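# Store desk cryo box in freezer and close door

## Task

Take the cryo box standing on the desk, place it upright on the freezer's wire shelf, then close the freezer door far enough that the gasket keeps it shut. The other boxes must stay on the levels they started on, and the freezer, which is not fixed, must not shift more than about a hand's width. Finish with the gripper open and the robot backed away; the robot must not topple or be left leaning.

## Robot and tools

Robot: TidyBot++, a mobile base 0.54 m long, 0.50 m wide and 0.38 m tall on four driven casters, carrying one seven-joint arm with a two-finger gripper. The shoulder sits 0.12 m ahead of the base centre at 0.68 m height. Segments: upper arm 0.42 m, forearm 0.31 m, hand 0.31 m to the hand point. Two cameras: base_camera (644x364, pinhole) and wrist_camera (644x476, fisheye, looking along the hand). The arm begins folded, hand down, reaching up to 0.08 m beyond the base front. A downward-pointing hand can rise to roughly 0.94 m above the floor only near the base, lower farther out.

Frames (metres): base frame has its origin on the floor below the base centre, x ahead, y to the left, z up. hand_pose and hand_target are reported in it as x, y, z plus quaternion qw, qx, qy, qz; the point is midway between the finger pads, hand z runs out along the fingers, fingers close along hand y. The odometry frame is where the base frame was at scene start; base_odometry there is wheel-count only (slip looks like travel), heading in rad, left positive, -3.142 to 3.142. base_tilt is in degrees, positive when leaning forward or right.

move: one action per call. Arguments:
- base: an object with any of translate_m (offset ahead, negative backs up, -2 to 2 m), strafe_m (sideways offset, left positive, -2 to 2 m), rotate_rad (turn offset, counter-clockwise from above positive, -6.3 to 6.3). These are relative to the base's own axes when the command begins; translate and strafe together drive a straight line.
- joints: an object of absolute targets by name, radians. joint_1_rad any angle, positive turns the arm clockwise seen from above (opposite to heading). joint_2_rad -2.249 to 2.249, 0 is upper arm vertical, positive leans forward. joint_3_rad any angle (3.14 is the reference). joint_4_rad -2.579 to 2.579, elbow, 0 straight, negative folds forearm forward when joint_3 is 3.14. joint_5_rad any angle. joint_6_rad -2.099 to 2.099, wrist, negative bends hand forward in the reference posture. joint_7_rad any angle; with hand down, positive is counter-clockwise from above, and 1.57 opens fingers left/right. gripper_pos 0 (open, gap about 85 mm) to 1 (closed); gap is roughly 85 x (1 - gripper_pos) mm. Done tolerances: 0.039 rad for joints 1-4, 0.095 for 5-7, 0.03 for gripper. Unbounded joints go the short way; send steps under half a turn.
- target: one list of seven numbers [x, y, z, qw, qx, qy, qz], an absolute hand pose in the base frame, metres. Alongside it, joints may only contain gripper_pos.
- speeds: caps for this action: translate_m and strafe_m 0.05 to 0.5 m/s (when both move the base, give the cap under just one), rotate_rad 0.1 to 1.57 rad/s.
- cameras: list of base_camera, wrist_camera or all; [] means none, omitted means all.
- blocking: true/omitted waits until everything rests; false returns in about 0.5 s while motion continues.
An unknown key makes the call invalid; an out-of-range number gets it refused, and a refusal or an uncommanded stop cancels the remaining move, wait and finished_scene calls of that reply.

wait: seconds from 0 to 10, plus optional cameras; returns state and images, and ends early once running moves settle. stop: brakes all running motions; braked parts report stopped and may keep pressing. zoom_image: camera name and region [x0, y0, x1, y1] in image pixels, origin top-left, at most 504 by 504. finished_scene: pass the current scene number; it ends the scene irreversibly.

Results: move reads done or the worst status. base_status, joint_status, hand_status give done, moving, off_target (resting away from target, maybe still pushing), not_followed, contact_stop, time_out, torque_fault or limit_stop_at_motor_heat. joint command not followed and pose unreachable mean a safety check withheld the arm (a cause: line names self-collision). hand_status done means within 10 mm and 2 degrees; a target commonly ends within 3 cm. To fix position, add (wanted minus hand_pose) to the last target's x, y, z; to keep the hand still, resend hand_target, not hand_pose. After a joints move, resend each joint its last command plus (wanted minus reading). motor_effort is percent of motor maximum, positive toward higher joint values, with the action's peak in brackets; it shifts when a held object touches down. on_its_own lists uncommanded behaviour, earlier move shows a non-blocking move's state, pictures lists image order, Motor temperatures follow joint order. ARM HIT, MOTOR HOT and OVER-TEMPERATURE FAULT lines warn of collisions and heat.

Cautions: the arm never slows for obstacles and keeps pushing; targets low and close in front of the base or far from the current pose can strike the base. Unreachable targets wander up to 10 s and time out. Held loads make the arm sag. Snagging the raised arm while driving, pulling sideways on a raised hand, or reaching far over nearby furniture can tip the robot; retract or back off to recover. Torque spikes freeze the arm 10 s; heat above 75 °C makes it sink. Do not drop or fling the box, release it moving, slam the door, squeeze hard on something still supported, or shove the freezer. Open the gripper and move away before finishing.

Each tool is called after "Request:" as name([rows], argument=value, ...), one row to a line, values as JSON.

## Session

Request:
move(joints={"joint_1_rad":0,"joint_2_rad":-0.37,"joint_3_rad":3.14,"joint_4_rad":-2.2,"joint_5_rad":0,"joint_6_rad":0.4,"joint_7_rad":1.57})

Scene clock: 2.07 s.
Motor temperatures (°C): [32 31 29 36 42 46 47]
move: done
base_odometry: x=+0.000 y=+0.000 heading=+0.000
base_tilt: forward=+0.7 right=+0.3
base_status: not commanded
joint_positions: joint_1_rad=+0.000 joint_2_rad=-0.365 joint_3_rad=+3.125 joint_4_rad=-2.211 joint_5_rad=+0.040 joint_6_rad=+0.353 joint_7_rad=+1.549 gripper_pos=+0.000
joint_status: all done
motor_effort: joint_1_rad=+0(2) joint_2_rad=-8(9) joint_3_rad=+0(1) joint_4_rad=+22(22) joint_5_rad=+0(2) joint_6_rad=+7(8) joint_7_rad=-1(2)
hand_pose: x=+0.5812 y=+0.0147 z=+1.0135 quat_wxyz=(-0.002, +0.679, +0.018, +0.734) (m; base frame)
hand_target: x=+0.5789 y=+0.0022 z=+1.0372 quat_wxyz=(-0.001, +0.656, +0.000, +0.755) (m; base frame)
hand_status: not commanded
pictures: base_camera, wrist_camera

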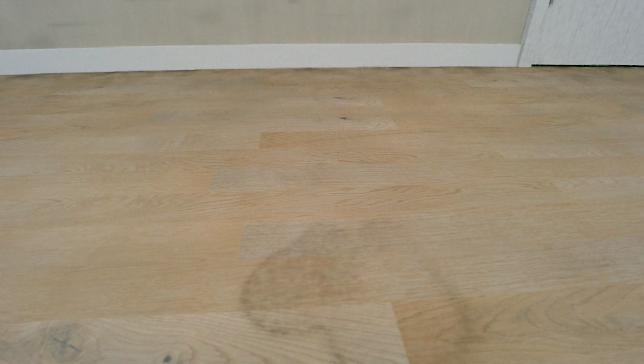

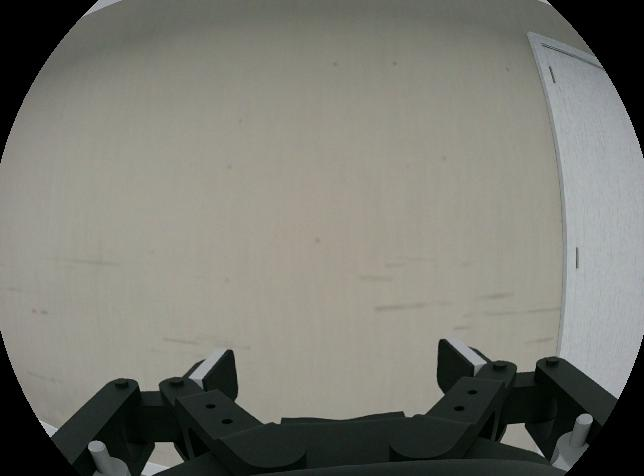

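Request:
move(base={"rotate_rad":1.4})

Request:
move(base={"rotate_rad":1.4})

Request:
move(base={"rotate_rad":1.4})

Scene clock: 4.67 s.
Motor temperatures (°C): [32 31 29 36 42 46 47]
move: done
base_odometry: x=+0.000 y=+0.000 heading=+1.399
base_tilt: forward=+0.7 right=+0.2
base_status: done
joint_positions: joint_1_rad=+0.000 joint_2_rad=-0.365 joint_3_rad=+3.129 joint_4_rad=-2.211 joint_5_rad=+0.040 joint_6_rad=+0.356 joint_7_rad=+1.549 gripper_pos=+0.000
joint_status: not commanded
motor_effort: joint_1_rad=+0(2) joint_2_rad=-8(10) joint_3_rad=+1(3) joint_4_rad=+21(23) joint_5_rad=-1(1) joint_6_rad=+8(8) joint_7_rad=-1(1)
hand_pose: x=+0.5812 y=+0.0123 z=+1.0145 quat_wxyz=(-0.002, +0.678, +0.016, +0.735) (m; base frame)
hand_target: x=+0.5789 y=+0.0022 z=+1.0372 quat_wxyz=(-0.001, +0.656, +0.000, +0.755) (m; base frame)
hand_status: not commanded
pictures: base_camera, wrist_camera

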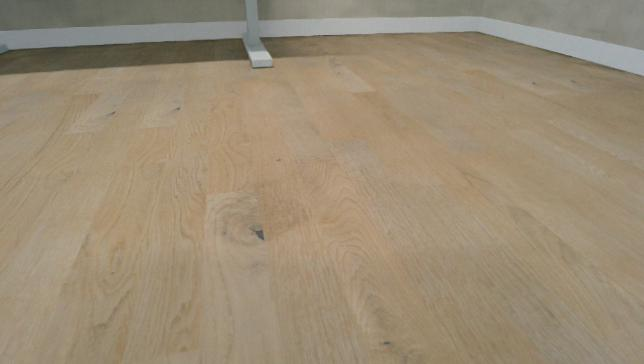

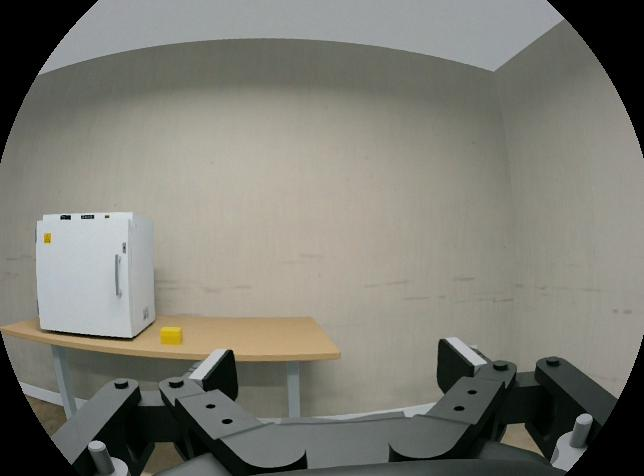

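Scene clock: 6.83 s.
Motor temperatures (°C): [32 31 29 36 42 46 47]
move: done
base_odometry: x=+0.000 y=+0.000 heading=+2.797
base_tilt: forward=+0.6 right=+0.2
base_status: done
joint_positions: joint_1_rad=+0.000 joint_2_rad=-0.365 joint_3_rad=+3.132 joint_4_rad=-2.211 joint_5_rad=+0.040 joint_6_rad=+0.357 joint_7_rad=+1.549 gripper_pos=+0.000
joint_status: not commanded
motor_effort: joint_1_rad=+0(2) joint_2_rad=-8(10) joint_3_rad=+1(3) joint_4_rad=+22(23) joint_5_rad=-1(1) joint_6_rad=+8(8) joint_7_rad=-1(1)
hand_pose: x=+0.5813 y=+0.0108 z=+1.0146 quat_wxyz=(-0.001, +0.678, +0.015, +0.735) (m; base frame)
hand_target: x=+0.5789 y=+0.0022 z=+1.0372 quat_wxyz=(-0.001, +0.656, +0.000, +0.755) (m; base frame)
hand_status: not commanded
pictures: base_camera, wrist_camera

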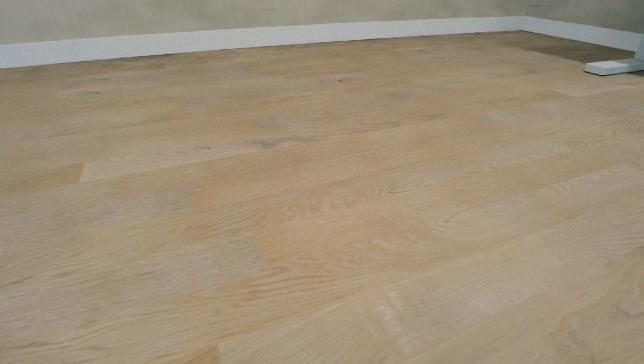

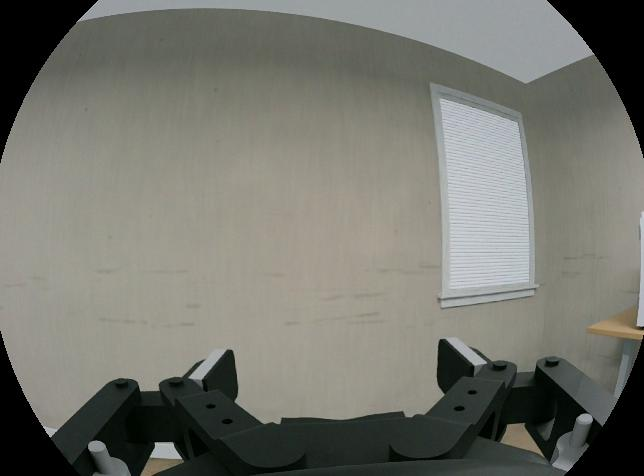

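Scene clock: 9.00 s.
Motor temperatures (°C): [32 31 29 36 42 46 47]
move: done
base_odometry: x=+0.000 y=+0.000 heading=-2.087
base_tilt: forward=+0.7 right=+0.3
base_status: done
joint_positions: joint_1_rad=+0.000 joint_2_rad=-0.365 joint_3_rad=+3.134 joint_4_rad=-2.211 joint_5_rad=+0.040 joint_6_rad=+0.357 joint_7_rad=+1.549 gripper_pos=+0.000
joint_status: not commanded
motor_effort: joint_1_rad=+0(3) joint_2_rad=-8(10) joint_3_rad=+1(3) joint_4_rad=+22(22) joint_5_rad=-1(1) joint_6_rad=+7(8) joint_7_rad=-1(1)
hand_pose: x=+0.5813 y=+0.0101 z=+1.0147 quat_wxyz=(-0.001, +0.678, +0.014, +0.735) (m; base frame)
hand_target: x=+0.5789 y=+0.0022 z=+1.0372 quat_wxyz=(-0.001, +0.656, +0.000, +0.755) (m; base frame)
hand_status: not commanded
pictures: base_camera, wrist_camera

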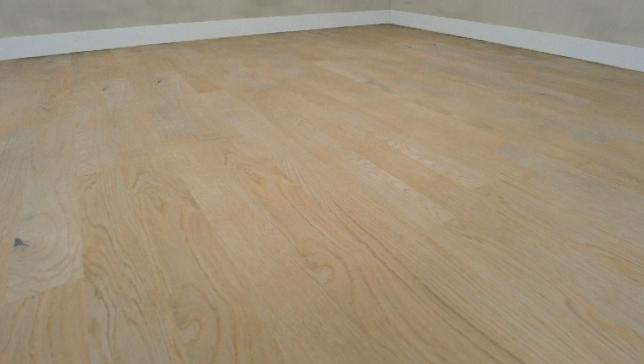

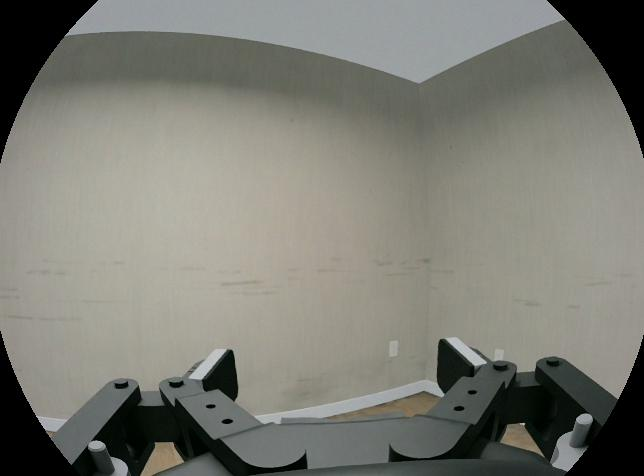

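Request:
move(base={"rotate_rad":-2.38})

Request:
zoom_image(camera="wrist_camera", region=[150, 150, 450, 400])

Scene clock: 12.40 s.
Motor temperatures (°C): [32 31 29 36 42 46 47]
move: done
base_odometry: x=+0.000 y=+0.000 heading=+1.818
base_tilt: forward=+0.6 right=+0.3
base_status: done
joint_positions: joint_1_rad=-0.001 joint_2_rad=-0.365 joint_3_rad=+3.136 joint_4_rad=-2.211 joint_5_rad=+0.040 joint_6_rad=+0.358 joint_7_rad=+1.549 gripper_pos=+0.000
joint_status: not commanded
motor_effort: joint_1_rad=+1(3) joint_2_rad=-8(10) joint_3_rad=+0(3) joint_4_rad=+22(23) joint_5_rad=+0(1) joint_6_rad=+8(8) joint_7_rad=-1(1)
hand_pose: x=+0.5813 y=+0.0093 z=+1.0150 quat_wxyz=(+0.000, +0.677, +0.013, +0.736) (m; base frame)
hand_target: x=+0.5789 y=+0.0022 z=+1.0372 quat_wxyz=(-0.001, +0.656, +0.000, +0.755) (m; base frame)
hand_status: not commanded
pictures: base_camera, wrist_camera

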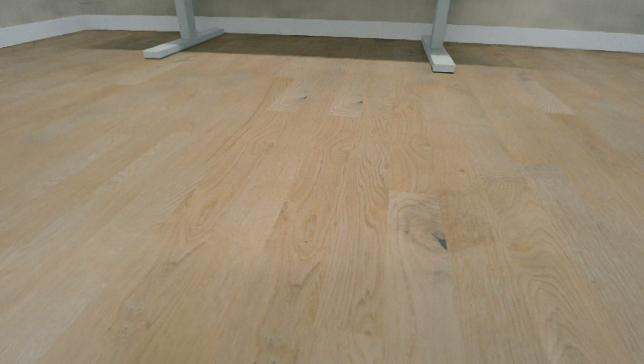

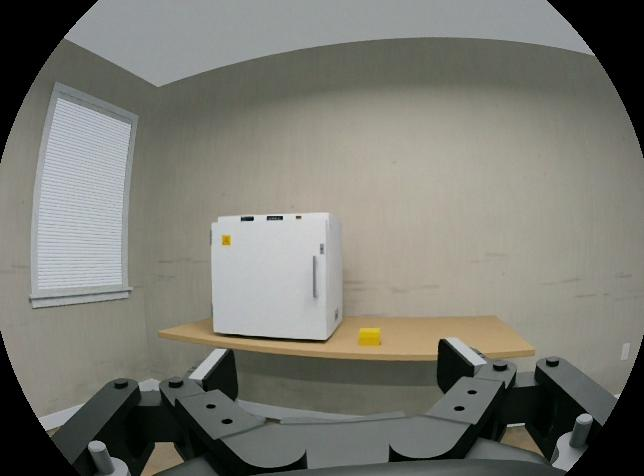

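Scaled by 1.680.

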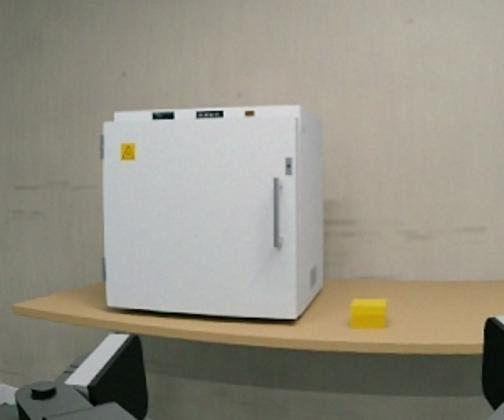

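Request:
move(base={"rotate_rad":-0.247})

Request:
move(base={"translate_m":0.8,"strafe_m":0.3})

Request:
zoom_image(camera="wrist_camera", region=[60, 130, 460, 430])

Scene clock: 14.57 s.
Motor temperatures (°C): [32 31 29 36 42 46 47]
move: done
base_odometry: x=+0.000 y=+0.000 heading=+1.572
base_tilt: forward=+0.6 right=+0.3
base_status: done
joint_positions: joint_1_rad=-0.001 joint_2_rad=-0.365 joint_3_rad=+3.137 joint_4_rad=-2.211 joint_5_rad=+0.040 joint_6_rad=+0.358 joint_7_rad=+1.549 gripper_pos=+0.000
joint_status: not commanded
motor_effort: joint_1_rad=+0(2) joint_2_rad=-8(9) joint_3_rad=+0(3) joint_4_rad=+22(22) joint_5_rad=+0(1) joint_6_rad=+8(8) joint_7_rad=-1(1)
hand_pose: x=+0.5813 y=+0.0083 z=+1.0150 quat_wxyz=(+0.000, +0.677, +0.013, +0.736) (m; base frame)
hand_target: x=+0.5789 y=+0.0022 z=+1.0372 quat_wxyz=(-0.001, +0.656, +0.000, +0.755) (m; base frame)
hand_status: not commanded
pictures: base_camera, wrist_camera

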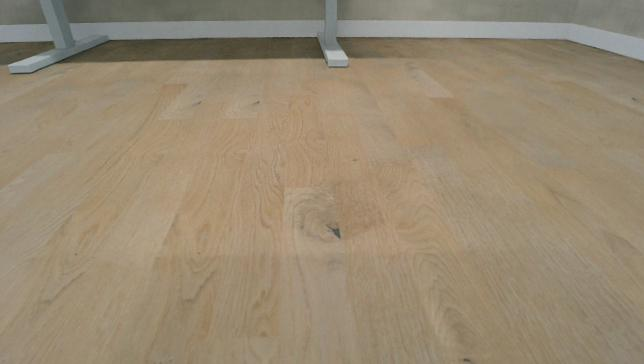

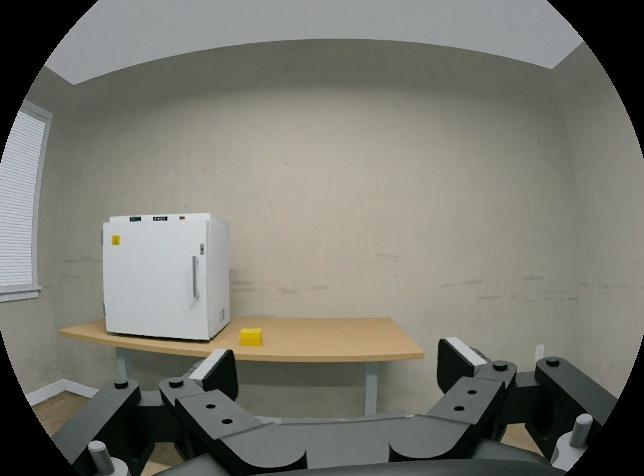

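Scene clock: 17.53 s.
Motor temperatures (°C): [32 31 29 36 42 46 47]
move: done
base_odometry: x=-0.301 y=+0.800 heading=+1.571
base_tilt: forward=+0.7 right=+0.3
base_status: done
joint_positions: joint_1_rad=-0.001 joint_2_rad=-0.367 joint_3_rad=+3.137 joint_4_rad=-2.211 joint_5_rad=+0.040 joint_6_rad=+0.359 joint_7_rad=+1.549 gripper_pos=+0.000
joint_status: not commanded
motor_effort: joint_1_rad=+0(2) joint_2_rad=-8(11) joint_3_rad=+0(2) joint_4_rad=+22(23) joint_5_rad=-1(1) joint_6_rad=+7(8) joint_7_rad=-1(1)
hand_pose: x=+0.5807 y=+0.0083 z=+1.0163 quat_wxyz=(+0.000, +0.676, +0.013, +0.737) (m; base frame)
hand_target: x=+0.5789 y=+0.0022 z=+1.0372 quat_wxyz=(-0.001, +0.656, +0.000, +0.755) (m; base frame)
hand_status: not commanded
pictures: base_camera, wrist_camera

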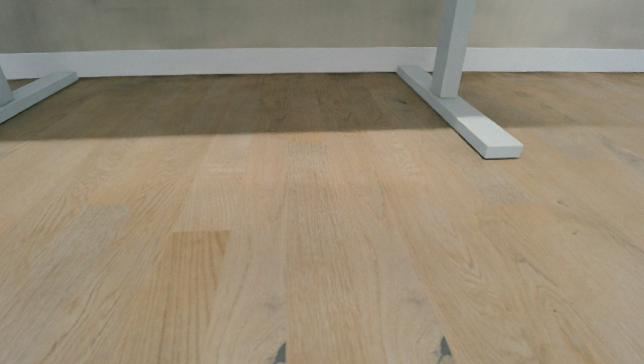

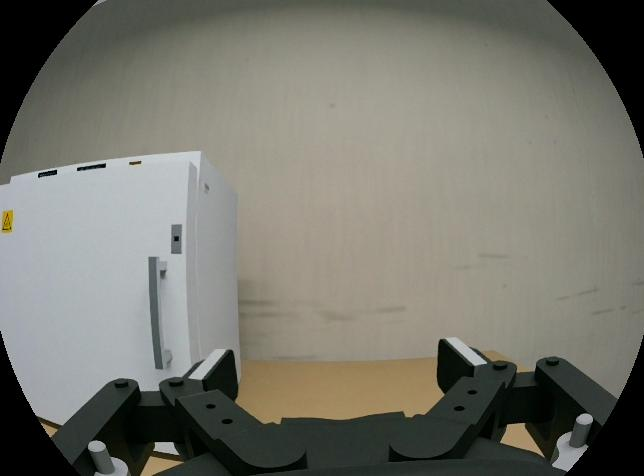

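Scaled by 1.260.

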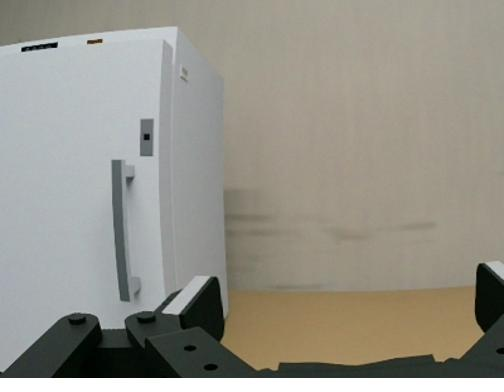

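Request:
move(base={"strafe_m":0.3})

Request:
move(base={"translate_m":-0.3,"strafe_m":-0.3}, joints={"joint_6_rad":0.0})

Scene clock: 21.83 s.
Motor temperatures (°C): [32 31 29 36 42 46 47]
move: done
base_odometry: x=-0.601 y=+0.800 heading=+1.570
base_tilt: forward=+0.6 right=+0.3
base_status: done
joint_positions: joint_1_rad=-0.001 joint_2_rad=-0.367 joint_3_rad=+3.137 joint_4_rad=-2.211 joint_5_rad=+0.040 joint_6_rad=+0.360 joint_7_rad=+1.549 gripper_pos=+0.000
joint_status: not commanded
motor_effort: joint_1_rad=+1(2) joint_2_rad=-8(9) joint_3_rad=+0(3) joint_4_rad=+22(22) joint_5_rad=+0(1) joint_6_rad=+7(8) joint_7_rad=-1(1)
hand_pose: x=+0.5807 y=+0.0084 z=+1.0164 quat_wxyz=(+0.000, +0.676, +0.013, +0.737) (m; base frame)
hand_target: x=+0.5789 y=+0.0022 z=+1.0372 quat_wxyz=(-0.001, +0.656, +0.000, +0.755) (m; base frame)
hand_status: not commanded
pictures: base_camera, wrist_camera

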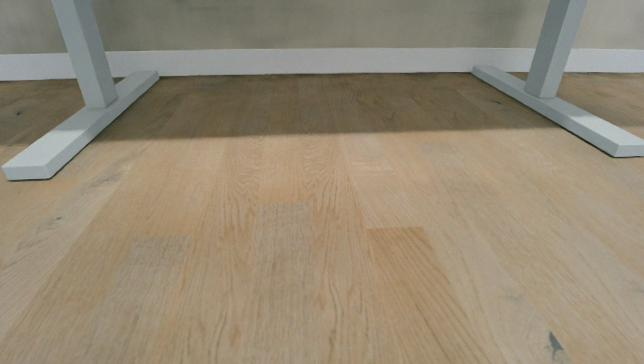

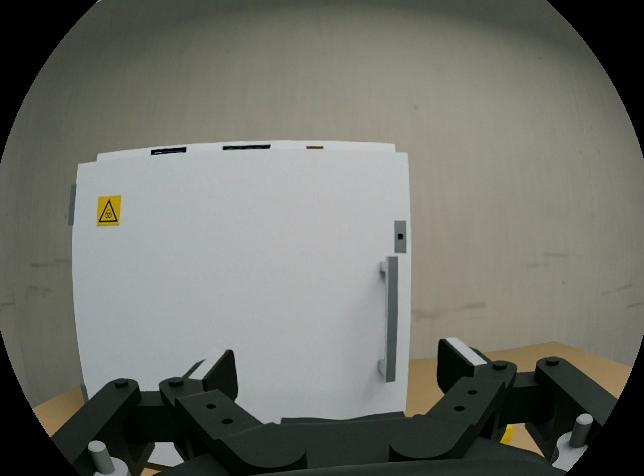

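Scene clock: 23.77 s.
Motor temperatures (°C): [32 31 29 36 42 46 47]
move: done
base_odometry: x=-0.301 y=+0.499 heading=+1.570
base_tilt: forward=+0.6 right=+0.3
base_status: done
joint_positions: joint_1_rad=-0.001 joint_2_rad=-0.372 joint_3_rad=+3.138 joint_4_rad=-2.208 joint_5_rad=+0.040 joint_6_rad=+0.020 joint_7_rad=+1.549 gripper_pos=+0.000
joint_status: all done
motor_effort: joint_1_rad=+0(2) joint_2_rad=-8(12) joint_3_rad=+0(2) joint_4_rad=+22(24) joint_5_rad=-1(1) joint_6_rad=+7(9) joint_7_rad=-1(1)
hand_pose: x=+0.5714 y=+0.0036 z=+0.9157 quat_wxyz=(+0.005, +0.788, +0.009, +0.615) (m; base frame)
hand_target: x=+0.5716 y=+0.0022 z=+0.9137 quat_wxyz=(+0.000, +0.793, +0.000, +0.610) (m; base frame)
hand_status: not commanded
pictures: base_camera, wrist_camera

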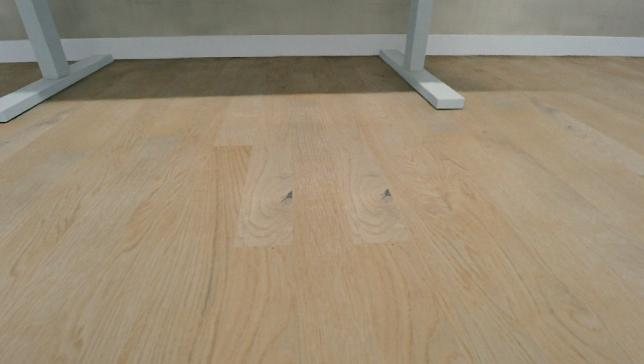

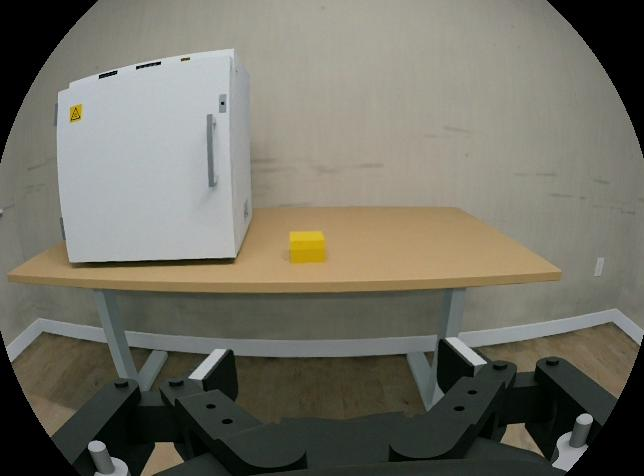

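Request:
move(base={"translate_m":0.42,"strafe_m":0.23}, joints={"joint_2_rad":-0.33,"joint_5_rad":-0.03,"joint_6_rad":0.3})

Scene clock: 26.80 s.
Motor temperatures (°C): [32 31 29 36 42 46 47]
move: done
base_odometry: x=-0.531 y=+0.920 heading=+1.569
base_tilt: forward=+0.6 right=+0.2
base_status: done
joint_positions: joint_1_rad=-0.001 joint_2_rad=-0.327 joint_3_rad=+3.138 joint_4_rad=-2.203 joint_5_rad=+0.023 joint_6_rad=+0.275 joint_7_rad=+1.549 gripper_pos=+0.000
joint_status: all done
motor_effort: joint_1_rad=+0(2) joint_2_rad=-9(12) joint_3_rad=+0(3) joint_4_rad=+22(25) joint_5_rad=+0(2) joint_6_rad=+8(9) joint_7_rad=-1(1)
hand_pose: x=+0.5947 y=+0.0055 z=+0.9764 quat_wxyz=(-0.003, +0.718, +0.004, +0.696) (m; base frame)
hand_target: x=+0.5943 y=-0.0005 z=+0.9874 quat_wxyz=(-0.008, +0.707, -0.013, +0.707) (m; base frame)
hand_status: not commanded
pictures: base_camera, wrist_camera

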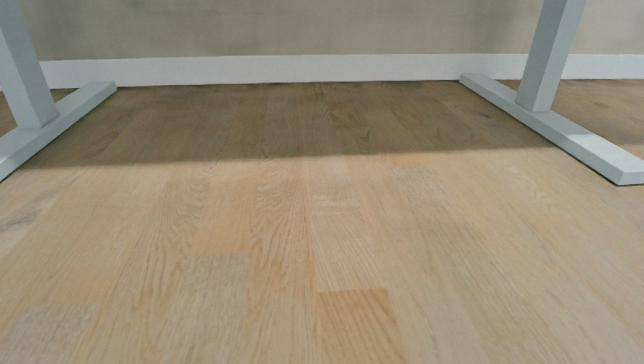

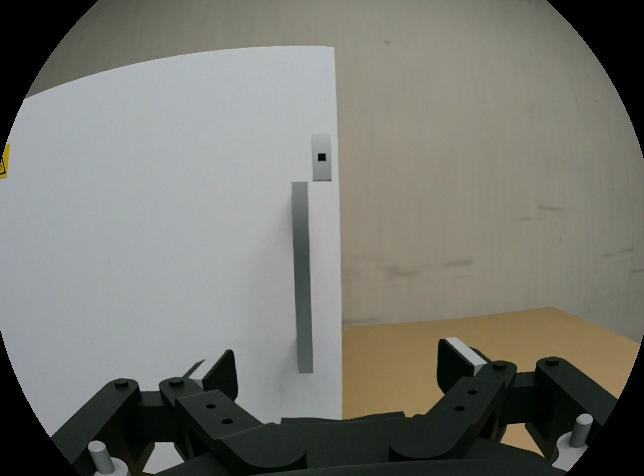

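Request:
move(base={"translate_m":0.1,"strafe_m":0.027}, joints={"joint_2_rad":-0.35,"joint_6_rad":0.34})

Scene clock: 28.57 s.
Motor temperatures (°C): [32 31 29 36 42 46 47]
move: done
base_odometry: x=-0.558 y=+1.020 heading=+1.569
base_tilt: forward=+0.7 right=+0.3
base_status: done
joint_positions: joint_1_rad=-0.001 joint_2_rad=-0.343 joint_3_rad=+3.138 joint_4_rad=-2.203 joint_5_rad=+0.023 joint_6_rad=+0.307 joint_7_rad=+1.549 gripper_pos=+0.000
joint_status: all done
motor_effort: joint_1_rad=+1(1) joint_2_rad=-9(12) joint_3_rad=+0(2) joint_4_rad=+22(24) joint_5_rad=+0(1) joint_6_rad=+8(8) joint_7_rad=-1(1)
hand_pose: x=+0.5900 y=+0.0057 z=+0.9939 quat_wxyz=(-0.003, +0.701, +0.004, +0.713) (m; base frame)
hand_target: x=+0.5876 y=-0.0009 z=+1.0093 quat_wxyz=(-0.008, +0.685, -0.013, +0.728) (m; base frame)
hand_status: not commanded
pictures: base_camera, wrist_camera

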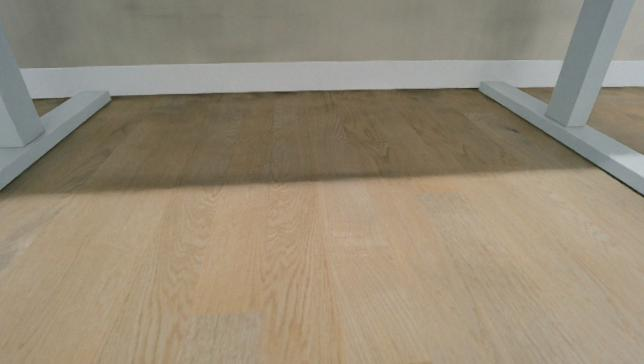

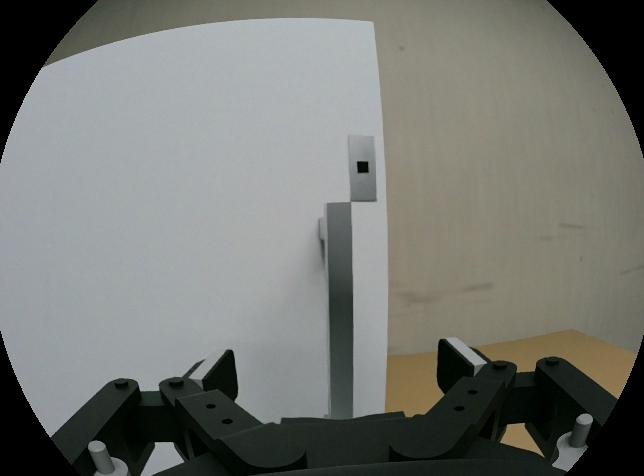

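Request:
move(base={"translate_m":0.04}, speeds={"translate_m":0.1})

Request:
move(joints={"gripper_pos":0.6})

Scene clock: 29.87 s.
Motor temperatures (°C): [32 31 29 36 42 46 47]
move: done
base_odometry: x=-0.558 y=+1.060 heading=+1.570
base_tilt: forward=+0.6 right=+0.2
base_status: done
joint_positions: joint_1_rad=-0.001 joint_2_rad=-0.347 joint_3_rad=+3.138 joint_4_rad=-2.203 joint_5_rad=+0.023 joint_6_rad=+0.307 joint_7_rad=+1.549 gripper_pos=+0.000
joint_status: not commanded
motor_effort: joint_1_rad=+0(1) joint_2_rad=-9(11) joint_3_rad=+0(2) joint_4_rad=+21(23) joint_5_rad=+0(1) joint_6_rad=+7(8) joint_7_rad=-1(1)
hand_pose: x=+0.5887 y=+0.0057 z=+0.9959 quat_wxyz=(-0.003, +0.699, +0.004, +0.715) (m; base frame)
hand_target: x=+0.5876 y=-0.0009 z=+1.0093 quat_wxyz=(-0.008, +0.685, -0.013, +0.728) (m; base frame)
hand_status: not commanded
pictures: base_camera, wrist_camera

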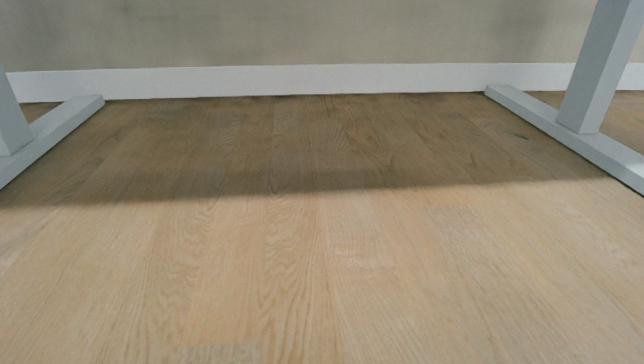

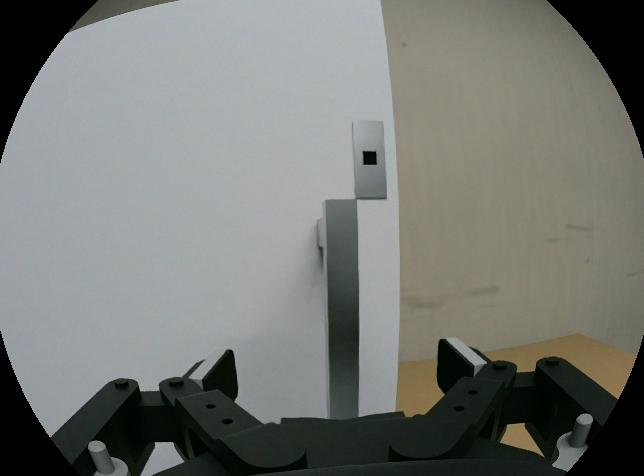

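Scene clock: 30.73 s.
Motor temperatures (°C): [32 31 29 36 42 46 47]
move: done
base_odometry: x=-0.558 y=+1.060 heading=+1.570
base_tilt: forward=+0.6 right=+0.3
base_status: not commanded
joint_positions: joint_1_rad=-0.001 joint_2_rad=-0.347 joint_3_rad=+3.138 joint_4_rad=-2.203 joint_5_rad=+0.023 joint_6_rad=+0.307 joint_7_rad=+1.549 gripper_pos=+0.600
joint_status: all done
motor_effort: joint_1_rad=+1(1) joint_2_rad=-9(9) joint_3_rad=+0(1) joint_4_rad=+22(22) joint_5_rad=-1(1) joint_6_rad=+7(8) joint_7_rad=-1(1)
hand_pose: x=+0.5887 y=+0.0057 z=+0.9959 quat_wxyz=(-0.003, +0.699, +0.004, +0.715) (m; base frame)
hand_target: x=+0.5876 y=-0.0009 z=+1.0093 quat_wxyz=(-0.008, +0.685, -0.013, +0.728) (m; base frame)
hand_status: not commanded
pictures: base_camera, wrist_camera

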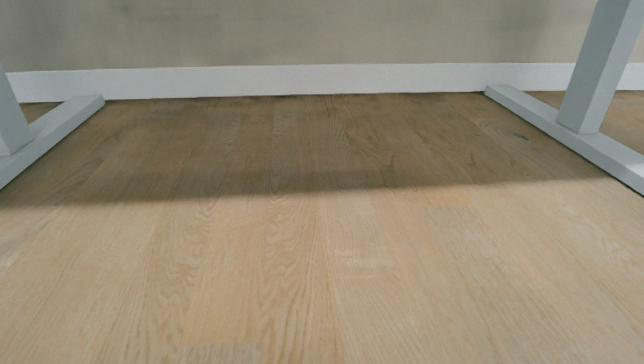

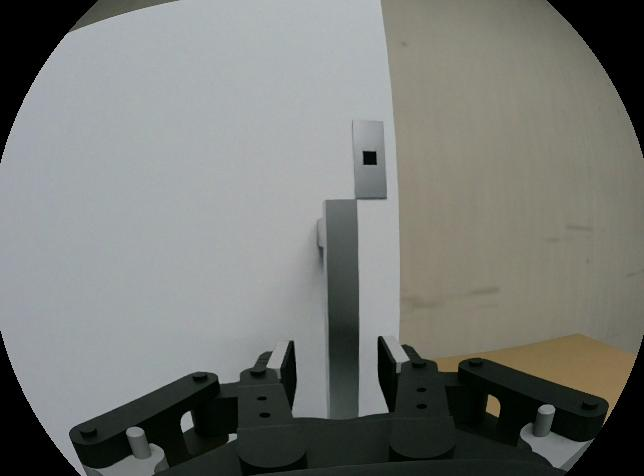

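Request:
move(base={"translate_m":0.028}, speeds={"translate_m":0.1})

Request:
move(joints={"gripper_pos":0.9})

Scene clock: 32.33 s.
Motor temperatures (°C): [32 31 29 36 42 46 47]
move: done
base_odometry: x=-0.559 y=+1.088 heading=+1.570
base_tilt: forward=+0.6 right=+0.3
base_status: done
joint_positions: joint_1_rad=-0.001 joint_2_rad=-0.369 joint_3_rad=+3.138 joint_4_rad=-2.217 joint_5_rad=+0.023 joint_6_rad=+0.307 joint_7_rad=+1.549 gripper_pos=+0.600
joint_status: not commanded
motor_effort: joint_1_rad=+1(1) joint_2_rad=-4(9) joint_3_rad=+0(2) joint_4_rad=+24(31) joint_5_rad=-1(1) joint_6_rad=+8(12) joint_7_rad=-1(1)
hand_pose: x=+0.5808 y=+0.0057 z=+0.9975 quat_wxyz=(-0.003, +0.696, +0.004, +0.718) (m; base frame)
hand_target: x=+0.5876 y=-0.0009 z=+1.0093 quat_wxyz=(-0.008, +0.685, -0.013, +0.728) (m; base frame)
hand_status: not commanded
pictures: base_camera, wrist_camera

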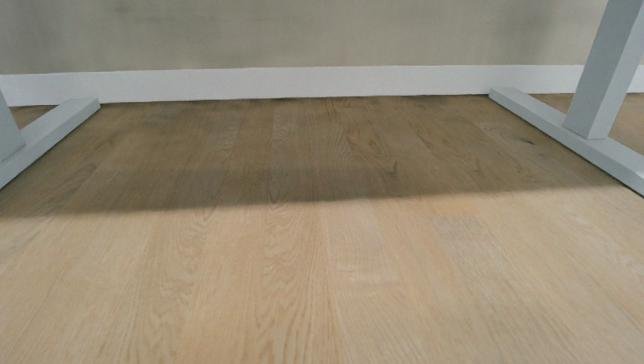

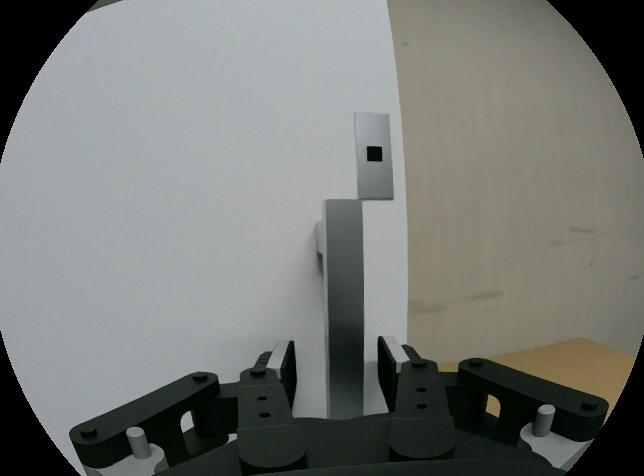

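Scene clock: 33.13 s.
Motor temperatures (°C): [32 31 29 36 42 46 47]
move: done
base_odometry: x=-0.559 y=+1.088 heading=+1.570
base_tilt: forward=+0.7 right=+0.3
base_status: not commanded
joint_positions: joint_1_rad=-0.001 joint_2_rad=-0.369 joint_3_rad=+3.141 joint_4_rad=-2.217 joint_5_rad=+0.015 joint_6_rad=+0.307 joint_7_rad=+1.549 gripper_pos=+0.877
joint_status: all done
motor_effort: joint_1_rad=+1(7) joint_2_rad=-4(7) joint_3_rad=+0(7) joint_4_rad=+24(26) joint_5_rad=+0(2) joint_6_rad=+8(9) joint_7_rad=+0(1)
hand_pose: x=+0.5807 y=+0.0036 z=+0.9980 quat_wxyz=(-0.004, +0.696, +0.000, +0.718) (m; base frame)
hand_target: x=+0.5876 y=-0.0009 z=+1.0093 quat_wxyz=(-0.008, +0.685, -0.013, +0.728) (m; base frame)
hand_status: not commanded
pictures: base_camera, wrist_camera

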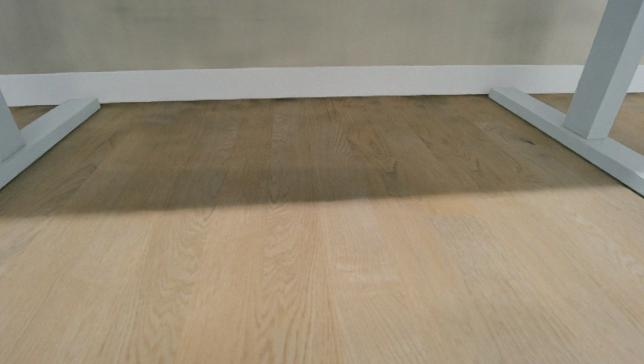

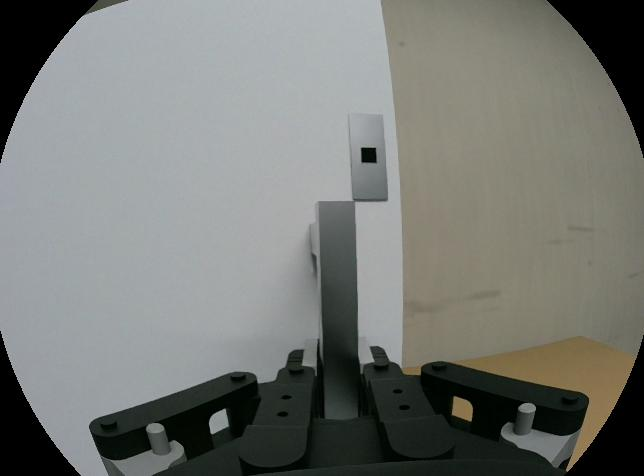

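Request:
move(base={"translate_m":-0.05,"strafe_m":0.003}, speeds={"translate_m":0.08})

Scene clock: 34.90 s.
Motor temperatures (°C): [32 31 29 36 42 46 47]
move: done
base_odometry: x=-0.561 y=+1.038 heading=+1.569
base_tilt: forward=+0.7 right=+0.2
base_status: done
joint_positions: joint_1_rad=-0.001 joint_2_rad=-0.347 joint_3_rad=+3.140 joint_4_rad=-2.203 joint_5_rad=+0.015 joint_6_rad=+0.314 joint_7_rad=+1.549 gripper_pos=+0.880
joint_status: not commanded
motor_effort: joint_1_rad=+2(3) joint_2_rad=-10(11) joint_3_rad=+1(3) joint_4_rad=+22(24) joint_5_rad=+1(1) joint_6_rad=+8(9) joint_7_rad=+1(1)
hand_pose: x=+0.5886 y=+0.0043 z=+0.9981 quat_wxyz=(-0.005, +0.697, +0.000, +0.717) (m; base frame)
hand_target: x=+0.5876 y=-0.0009 z=+1.0093 quat_wxyz=(-0.008, +0.685, -0.013, +0.728) (m; base frame)
hand_status: not commanded
pictures: base_camera, wrist_camera

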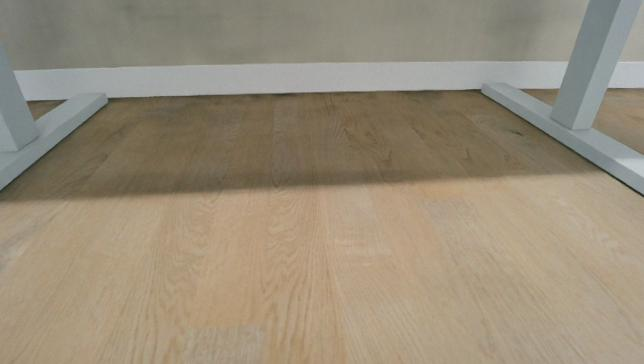

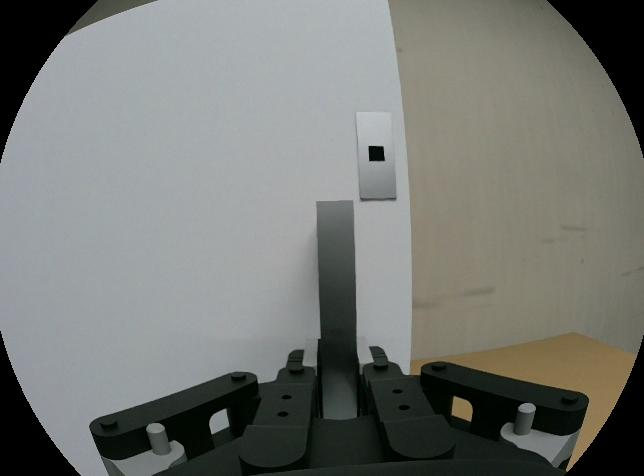

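Request:
move(base={"translate_m":-0.057,"strafe_m":0.09,"rotate_rad":-0.132}, speeds={"translate_m":0.08,"rotate_rad":0.1})

Request:
move(base={"translate_m":-0.065,"strafe_m":0.096,"rotate_rad":-0.133}, speeds={"translate_m":0.08,"rotate_rad":0.1})

Scene clock: 37.37 s.
Motor temperatures (°C): [32 31 29 36 42 46 47]
move: done
base_odometry: x=-0.652 y=+0.981 heading=+1.437
base_tilt: forward=+0.6 right=+0.2
base_status: done
joint_positions: joint_1_rad=+0.001 joint_2_rad=-0.347 joint_3_rad=+3.142 joint_4_rad=-2.203 joint_5_rad=+0.012 joint_6_rad=+0.314 joint_7_rad=+1.549 gripper_pos=+0.880
joint_status: not commanded
motor_effort: joint_1_rad=+0(6) joint_2_rad=-10(11) joint_3_rad=-1(5) joint_4_rad=+22(25) joint_5_rad=+1(2) joint_6_rad=+8(10) joint_7_rad=+0(1)
hand_pose: x=+0.5887 y=+0.0017 z=+0.9980 quat_wxyz=(-0.005, +0.697, -0.003, +0.717) (m; base frame)
hand_target: x=+0.5876 y=-0.0009 z=+1.0093 quat_wxyz=(-0.008, +0.685, -0.013, +0.728) (m; base frame)
hand_status: not commanded
pictures: base_camera, wrist_camera

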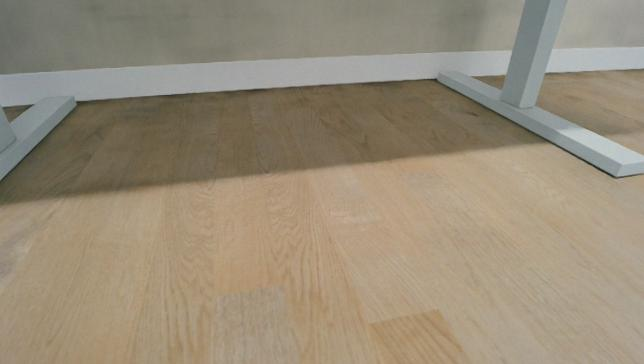

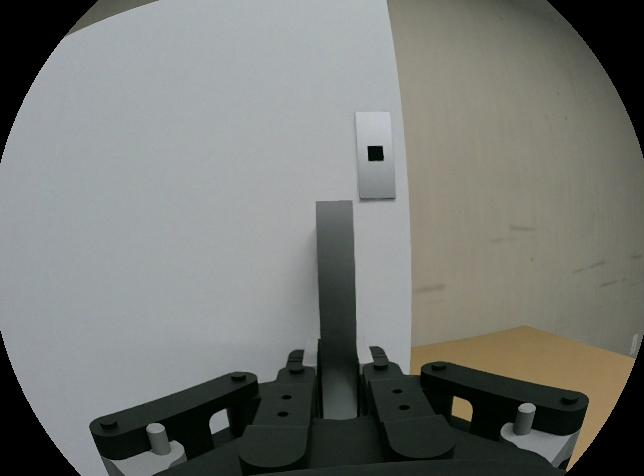

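Scene clock: 39.33 s.
Motor temperatures (°C): [32 31 29 36 42 46 47]
move: done
base_odometry: x=-0.756 y=+0.930 heading=+1.302
base_tilt: forward=+0.6 right=+0.3
base_status: done
joint_positions: joint_1_rad=+0.007 joint_2_rad=-0.347 joint_3_rad=+3.148 joint_4_rad=-2.203 joint_5_rad=+0.010 joint_6_rad=+0.315 joint_7_rad=+1.549 gripper_pos=+0.880
joint_status: not commanded
motor_effort: joint_1_rad=-2(4) joint_2_rad=-10(12) joint_3_rad=-2(6) joint_4_rad=+22(25) joint_5_rad=+1(2) joint_6_rad=+8(10) joint_7_rad=+0(0)
hand_pose: x=+0.5888 y=-0.0045 z=+0.9980 quat_wxyz=(-0.002, +0.697, -0.009, +0.717) (m; base frame)
hand_target: x=+0.5876 y=-0.0009 z=+1.0093 quat_wxyz=(-0.008, +0.685, -0.013, +0.728) (m; base frame)
hand_status: not commanded
pictures: base_camera, wrist_camera

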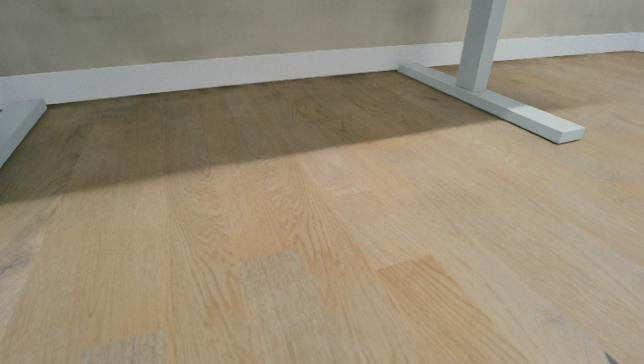

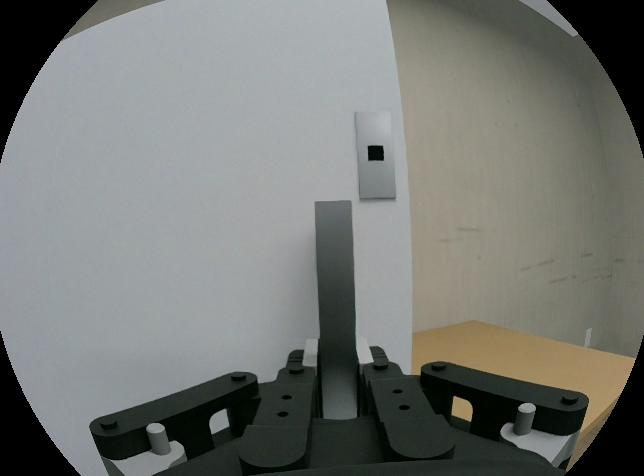

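Request:
move(base={"translate_m":-0.1246,"strafe_m":0.2153,"rotate_rad":-0.3}, speeds={"translate_m":0.12,"rotate_rad":0.145}, cameras=["wrist_camera"])

Request:
move(base={"translate_m":-0.1246,"strafe_m":0.2153,"rotate_rad":-0.3}, speeds={"translate_m":0.12,"rotate_rad":0.145})

Scene clock: 43.30 s.
Motor temperatures (°C): [32 31 29 36 42 46 47]
move: done
base_odometry: x=-0.996 y=+0.867 heading=+1.001
base_tilt: forward=+0.6 right=+0.2
base_status: done
joint_positions: joint_1_rad=+0.006 joint_2_rad=-0.347 joint_3_rad=+3.145 joint_4_rad=-2.203 joint_5_rad=+0.008 joint_6_rad=+0.315 joint_7_rad=+1.549 gripper_pos=+0.880
joint_status: not commanded
motor_effort: joint_1_rad=-1(5) joint_2_rad=-10(11) joint_3_rad=-1(5) joint_4_rad=+21(24) joint_5_rad=+1(2) joint_6_rad=+8(10) joint_7_rad=+0(1)
hand_pose: x=+0.5888 y=-0.0027 z=+0.9980 quat_wxyz=(-0.003, +0.697, -0.008, +0.717) (m; base frame)
hand_target: x=+0.5876 y=-0.0009 z=+1.0093 quat_wxyz=(-0.008, +0.685, -0.013, +0.728) (m; base frame)
hand_status: not commanded
pictures: wrist_camera

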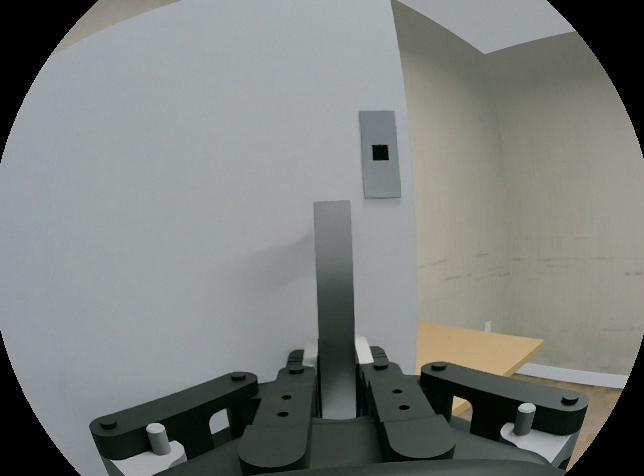

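Scene clock: 45.97 s.
Motor temperatures (°C): [32 31 29 36 42 46 47]
move: done
base_odometry: x=-1.245 y=+0.878 heading=+0.700
base_tilt: forward=+0.6 right=+0.2
base_status: done
joint_positions: joint_1_rad=-0.002 joint_2_rad=-0.347 joint_3_rad=+3.134 joint_4_rad=-2.203 joint_5_rad=+0.007 joint_6_rad=+0.315 joint_7_rad=+1.549 gripper_pos=+0.880
joint_status: not commanded
motor_effort: joint_1_rad=+2(5) joint_2_rad=-11(11) joint_3_rad=+2(6) joint_4_rad=+20(22) joint_5_rad=+0(2) joint_6_rad=+7(8) joint_7_rad=+0(1)
hand_pose: x=+0.5887 y=+0.0072 z=+0.9979 quat_wxyz=(-0.008, +0.697, +0.000, +0.717) (m; base frame)
hand_target: x=+0.5876 y=-0.0009 z=+1.0093 quat_wxyz=(-0.008, +0.685, -0.013, +0.728) (m; base frame)
hand_status: not commanded
pictures: base_camera, wrist_camera

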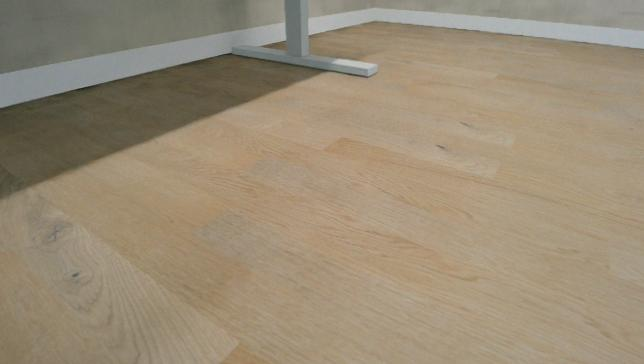

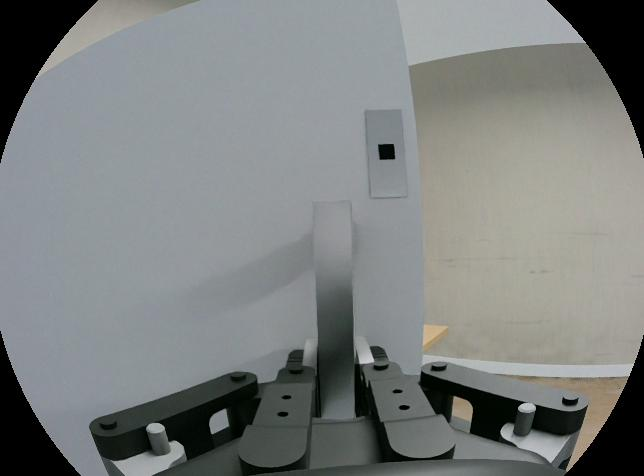

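Request:
move(base={"translate_m":-0.1246,"strafe_m":0.223,"rotate_rad":-0.3}, speeds={"translate_m":0.12,"rotate_rad":0.145})

Request:
move(joints={"gripper_pos":0.2})

Scene clock: 49.07 s.
Motor temperatures (°C): [32 31 29 36 42 46 47]
move: done
base_odometry: x=-1.484 y=+0.968 heading=+0.399
base_tilt: forward=+0.7 right=+0.3
base_status: done
joint_positions: joint_1_rad=-0.011 joint_2_rad=-0.345 joint_3_rad=+3.122 joint_4_rad=-2.202 joint_5_rad=+0.005 joint_6_rad=+0.315 joint_7_rad=+1.549 gripper_pos=+0.880
joint_status: not commanded
motor_effort: joint_1_rad=+2(7) joint_2_rad=-11(12) joint_3_rad=+3(9) joint_4_rad=+20(22) joint_5_rad=+0(2) joint_6_rad=+7(8) joint_7_rad=+0(1)
hand_pose: x=+0.5889 y=+0.0178 z=+0.9980 quat_wxyz=(-0.015, +0.697, +0.007, +0.717) (m; base frame)
hand_target: x=+0.5876 y=-0.0009 z=+1.0093 quat_wxyz=(-0.008, +0.685, -0.013, +0.728) (m; base frame)
hand_status: not commanded
pictures: base_camera, wrist_camera

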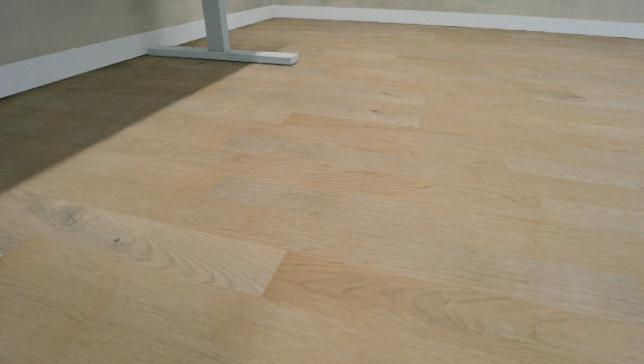

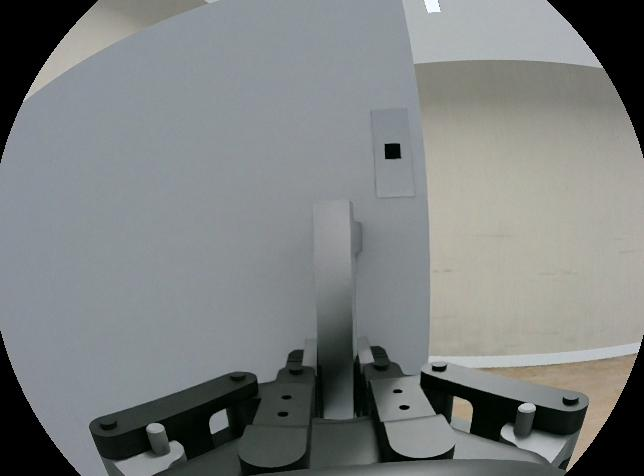

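Scene clock: 50.00 s.
Motor temperatures (°C): [32 31 29 36 42 46 47]
move: done
base_odometry: x=-1.484 y=+0.968 heading=+0.399
base_tilt: forward=+0.6 right=+0.2
base_status: not commanded
joint_positions: joint_1_rad=-0.011 joint_2_rad=-0.346 joint_3_rad=+3.126 joint_4_rad=-2.202 joint_5_rad=+0.005 joint_6_rad=+0.315 joint_7_rad=+1.549 gripper_pos=+0.200
joint_status: all done
motor_effort: joint_1_rad=+0(3) joint_2_rad=-9(11) joint_3_rad=+1(3) joint_4_rad=+21(23) joint_5_rad=+0(1) joint_6_rad=+7(8) joint_7_rad=-1(1)
hand_pose: x=+0.5887 y=+0.0158 z=+0.9983 quat_wxyz=(-0.014, +0.696, +0.006, +0.717) (m; base frame)
hand_target: x=+0.5876 y=-0.0009 z=+1.0093 quat_wxyz=(-0.008, +0.685, -0.013, +0.728) (m; base frame)
hand_status: not commanded
pictures: base_camera, wrist_camera

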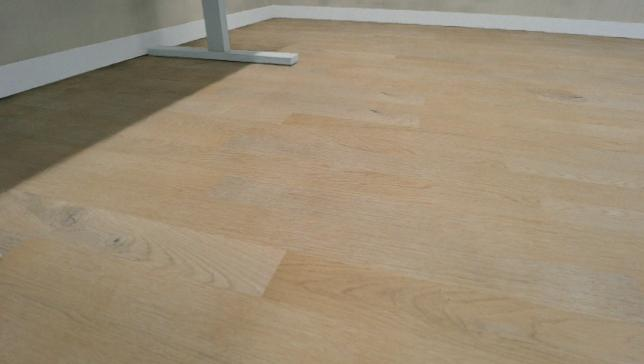

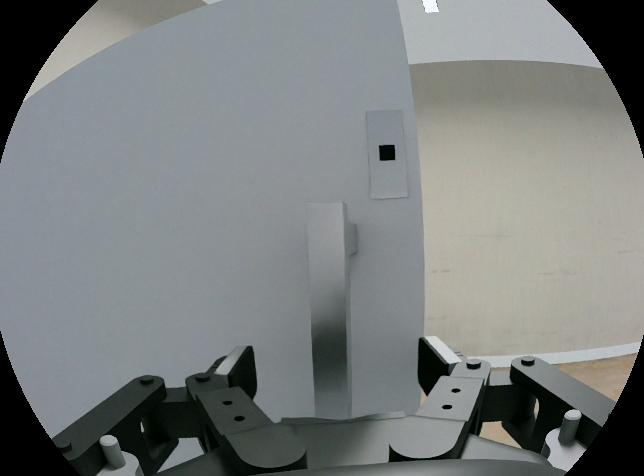

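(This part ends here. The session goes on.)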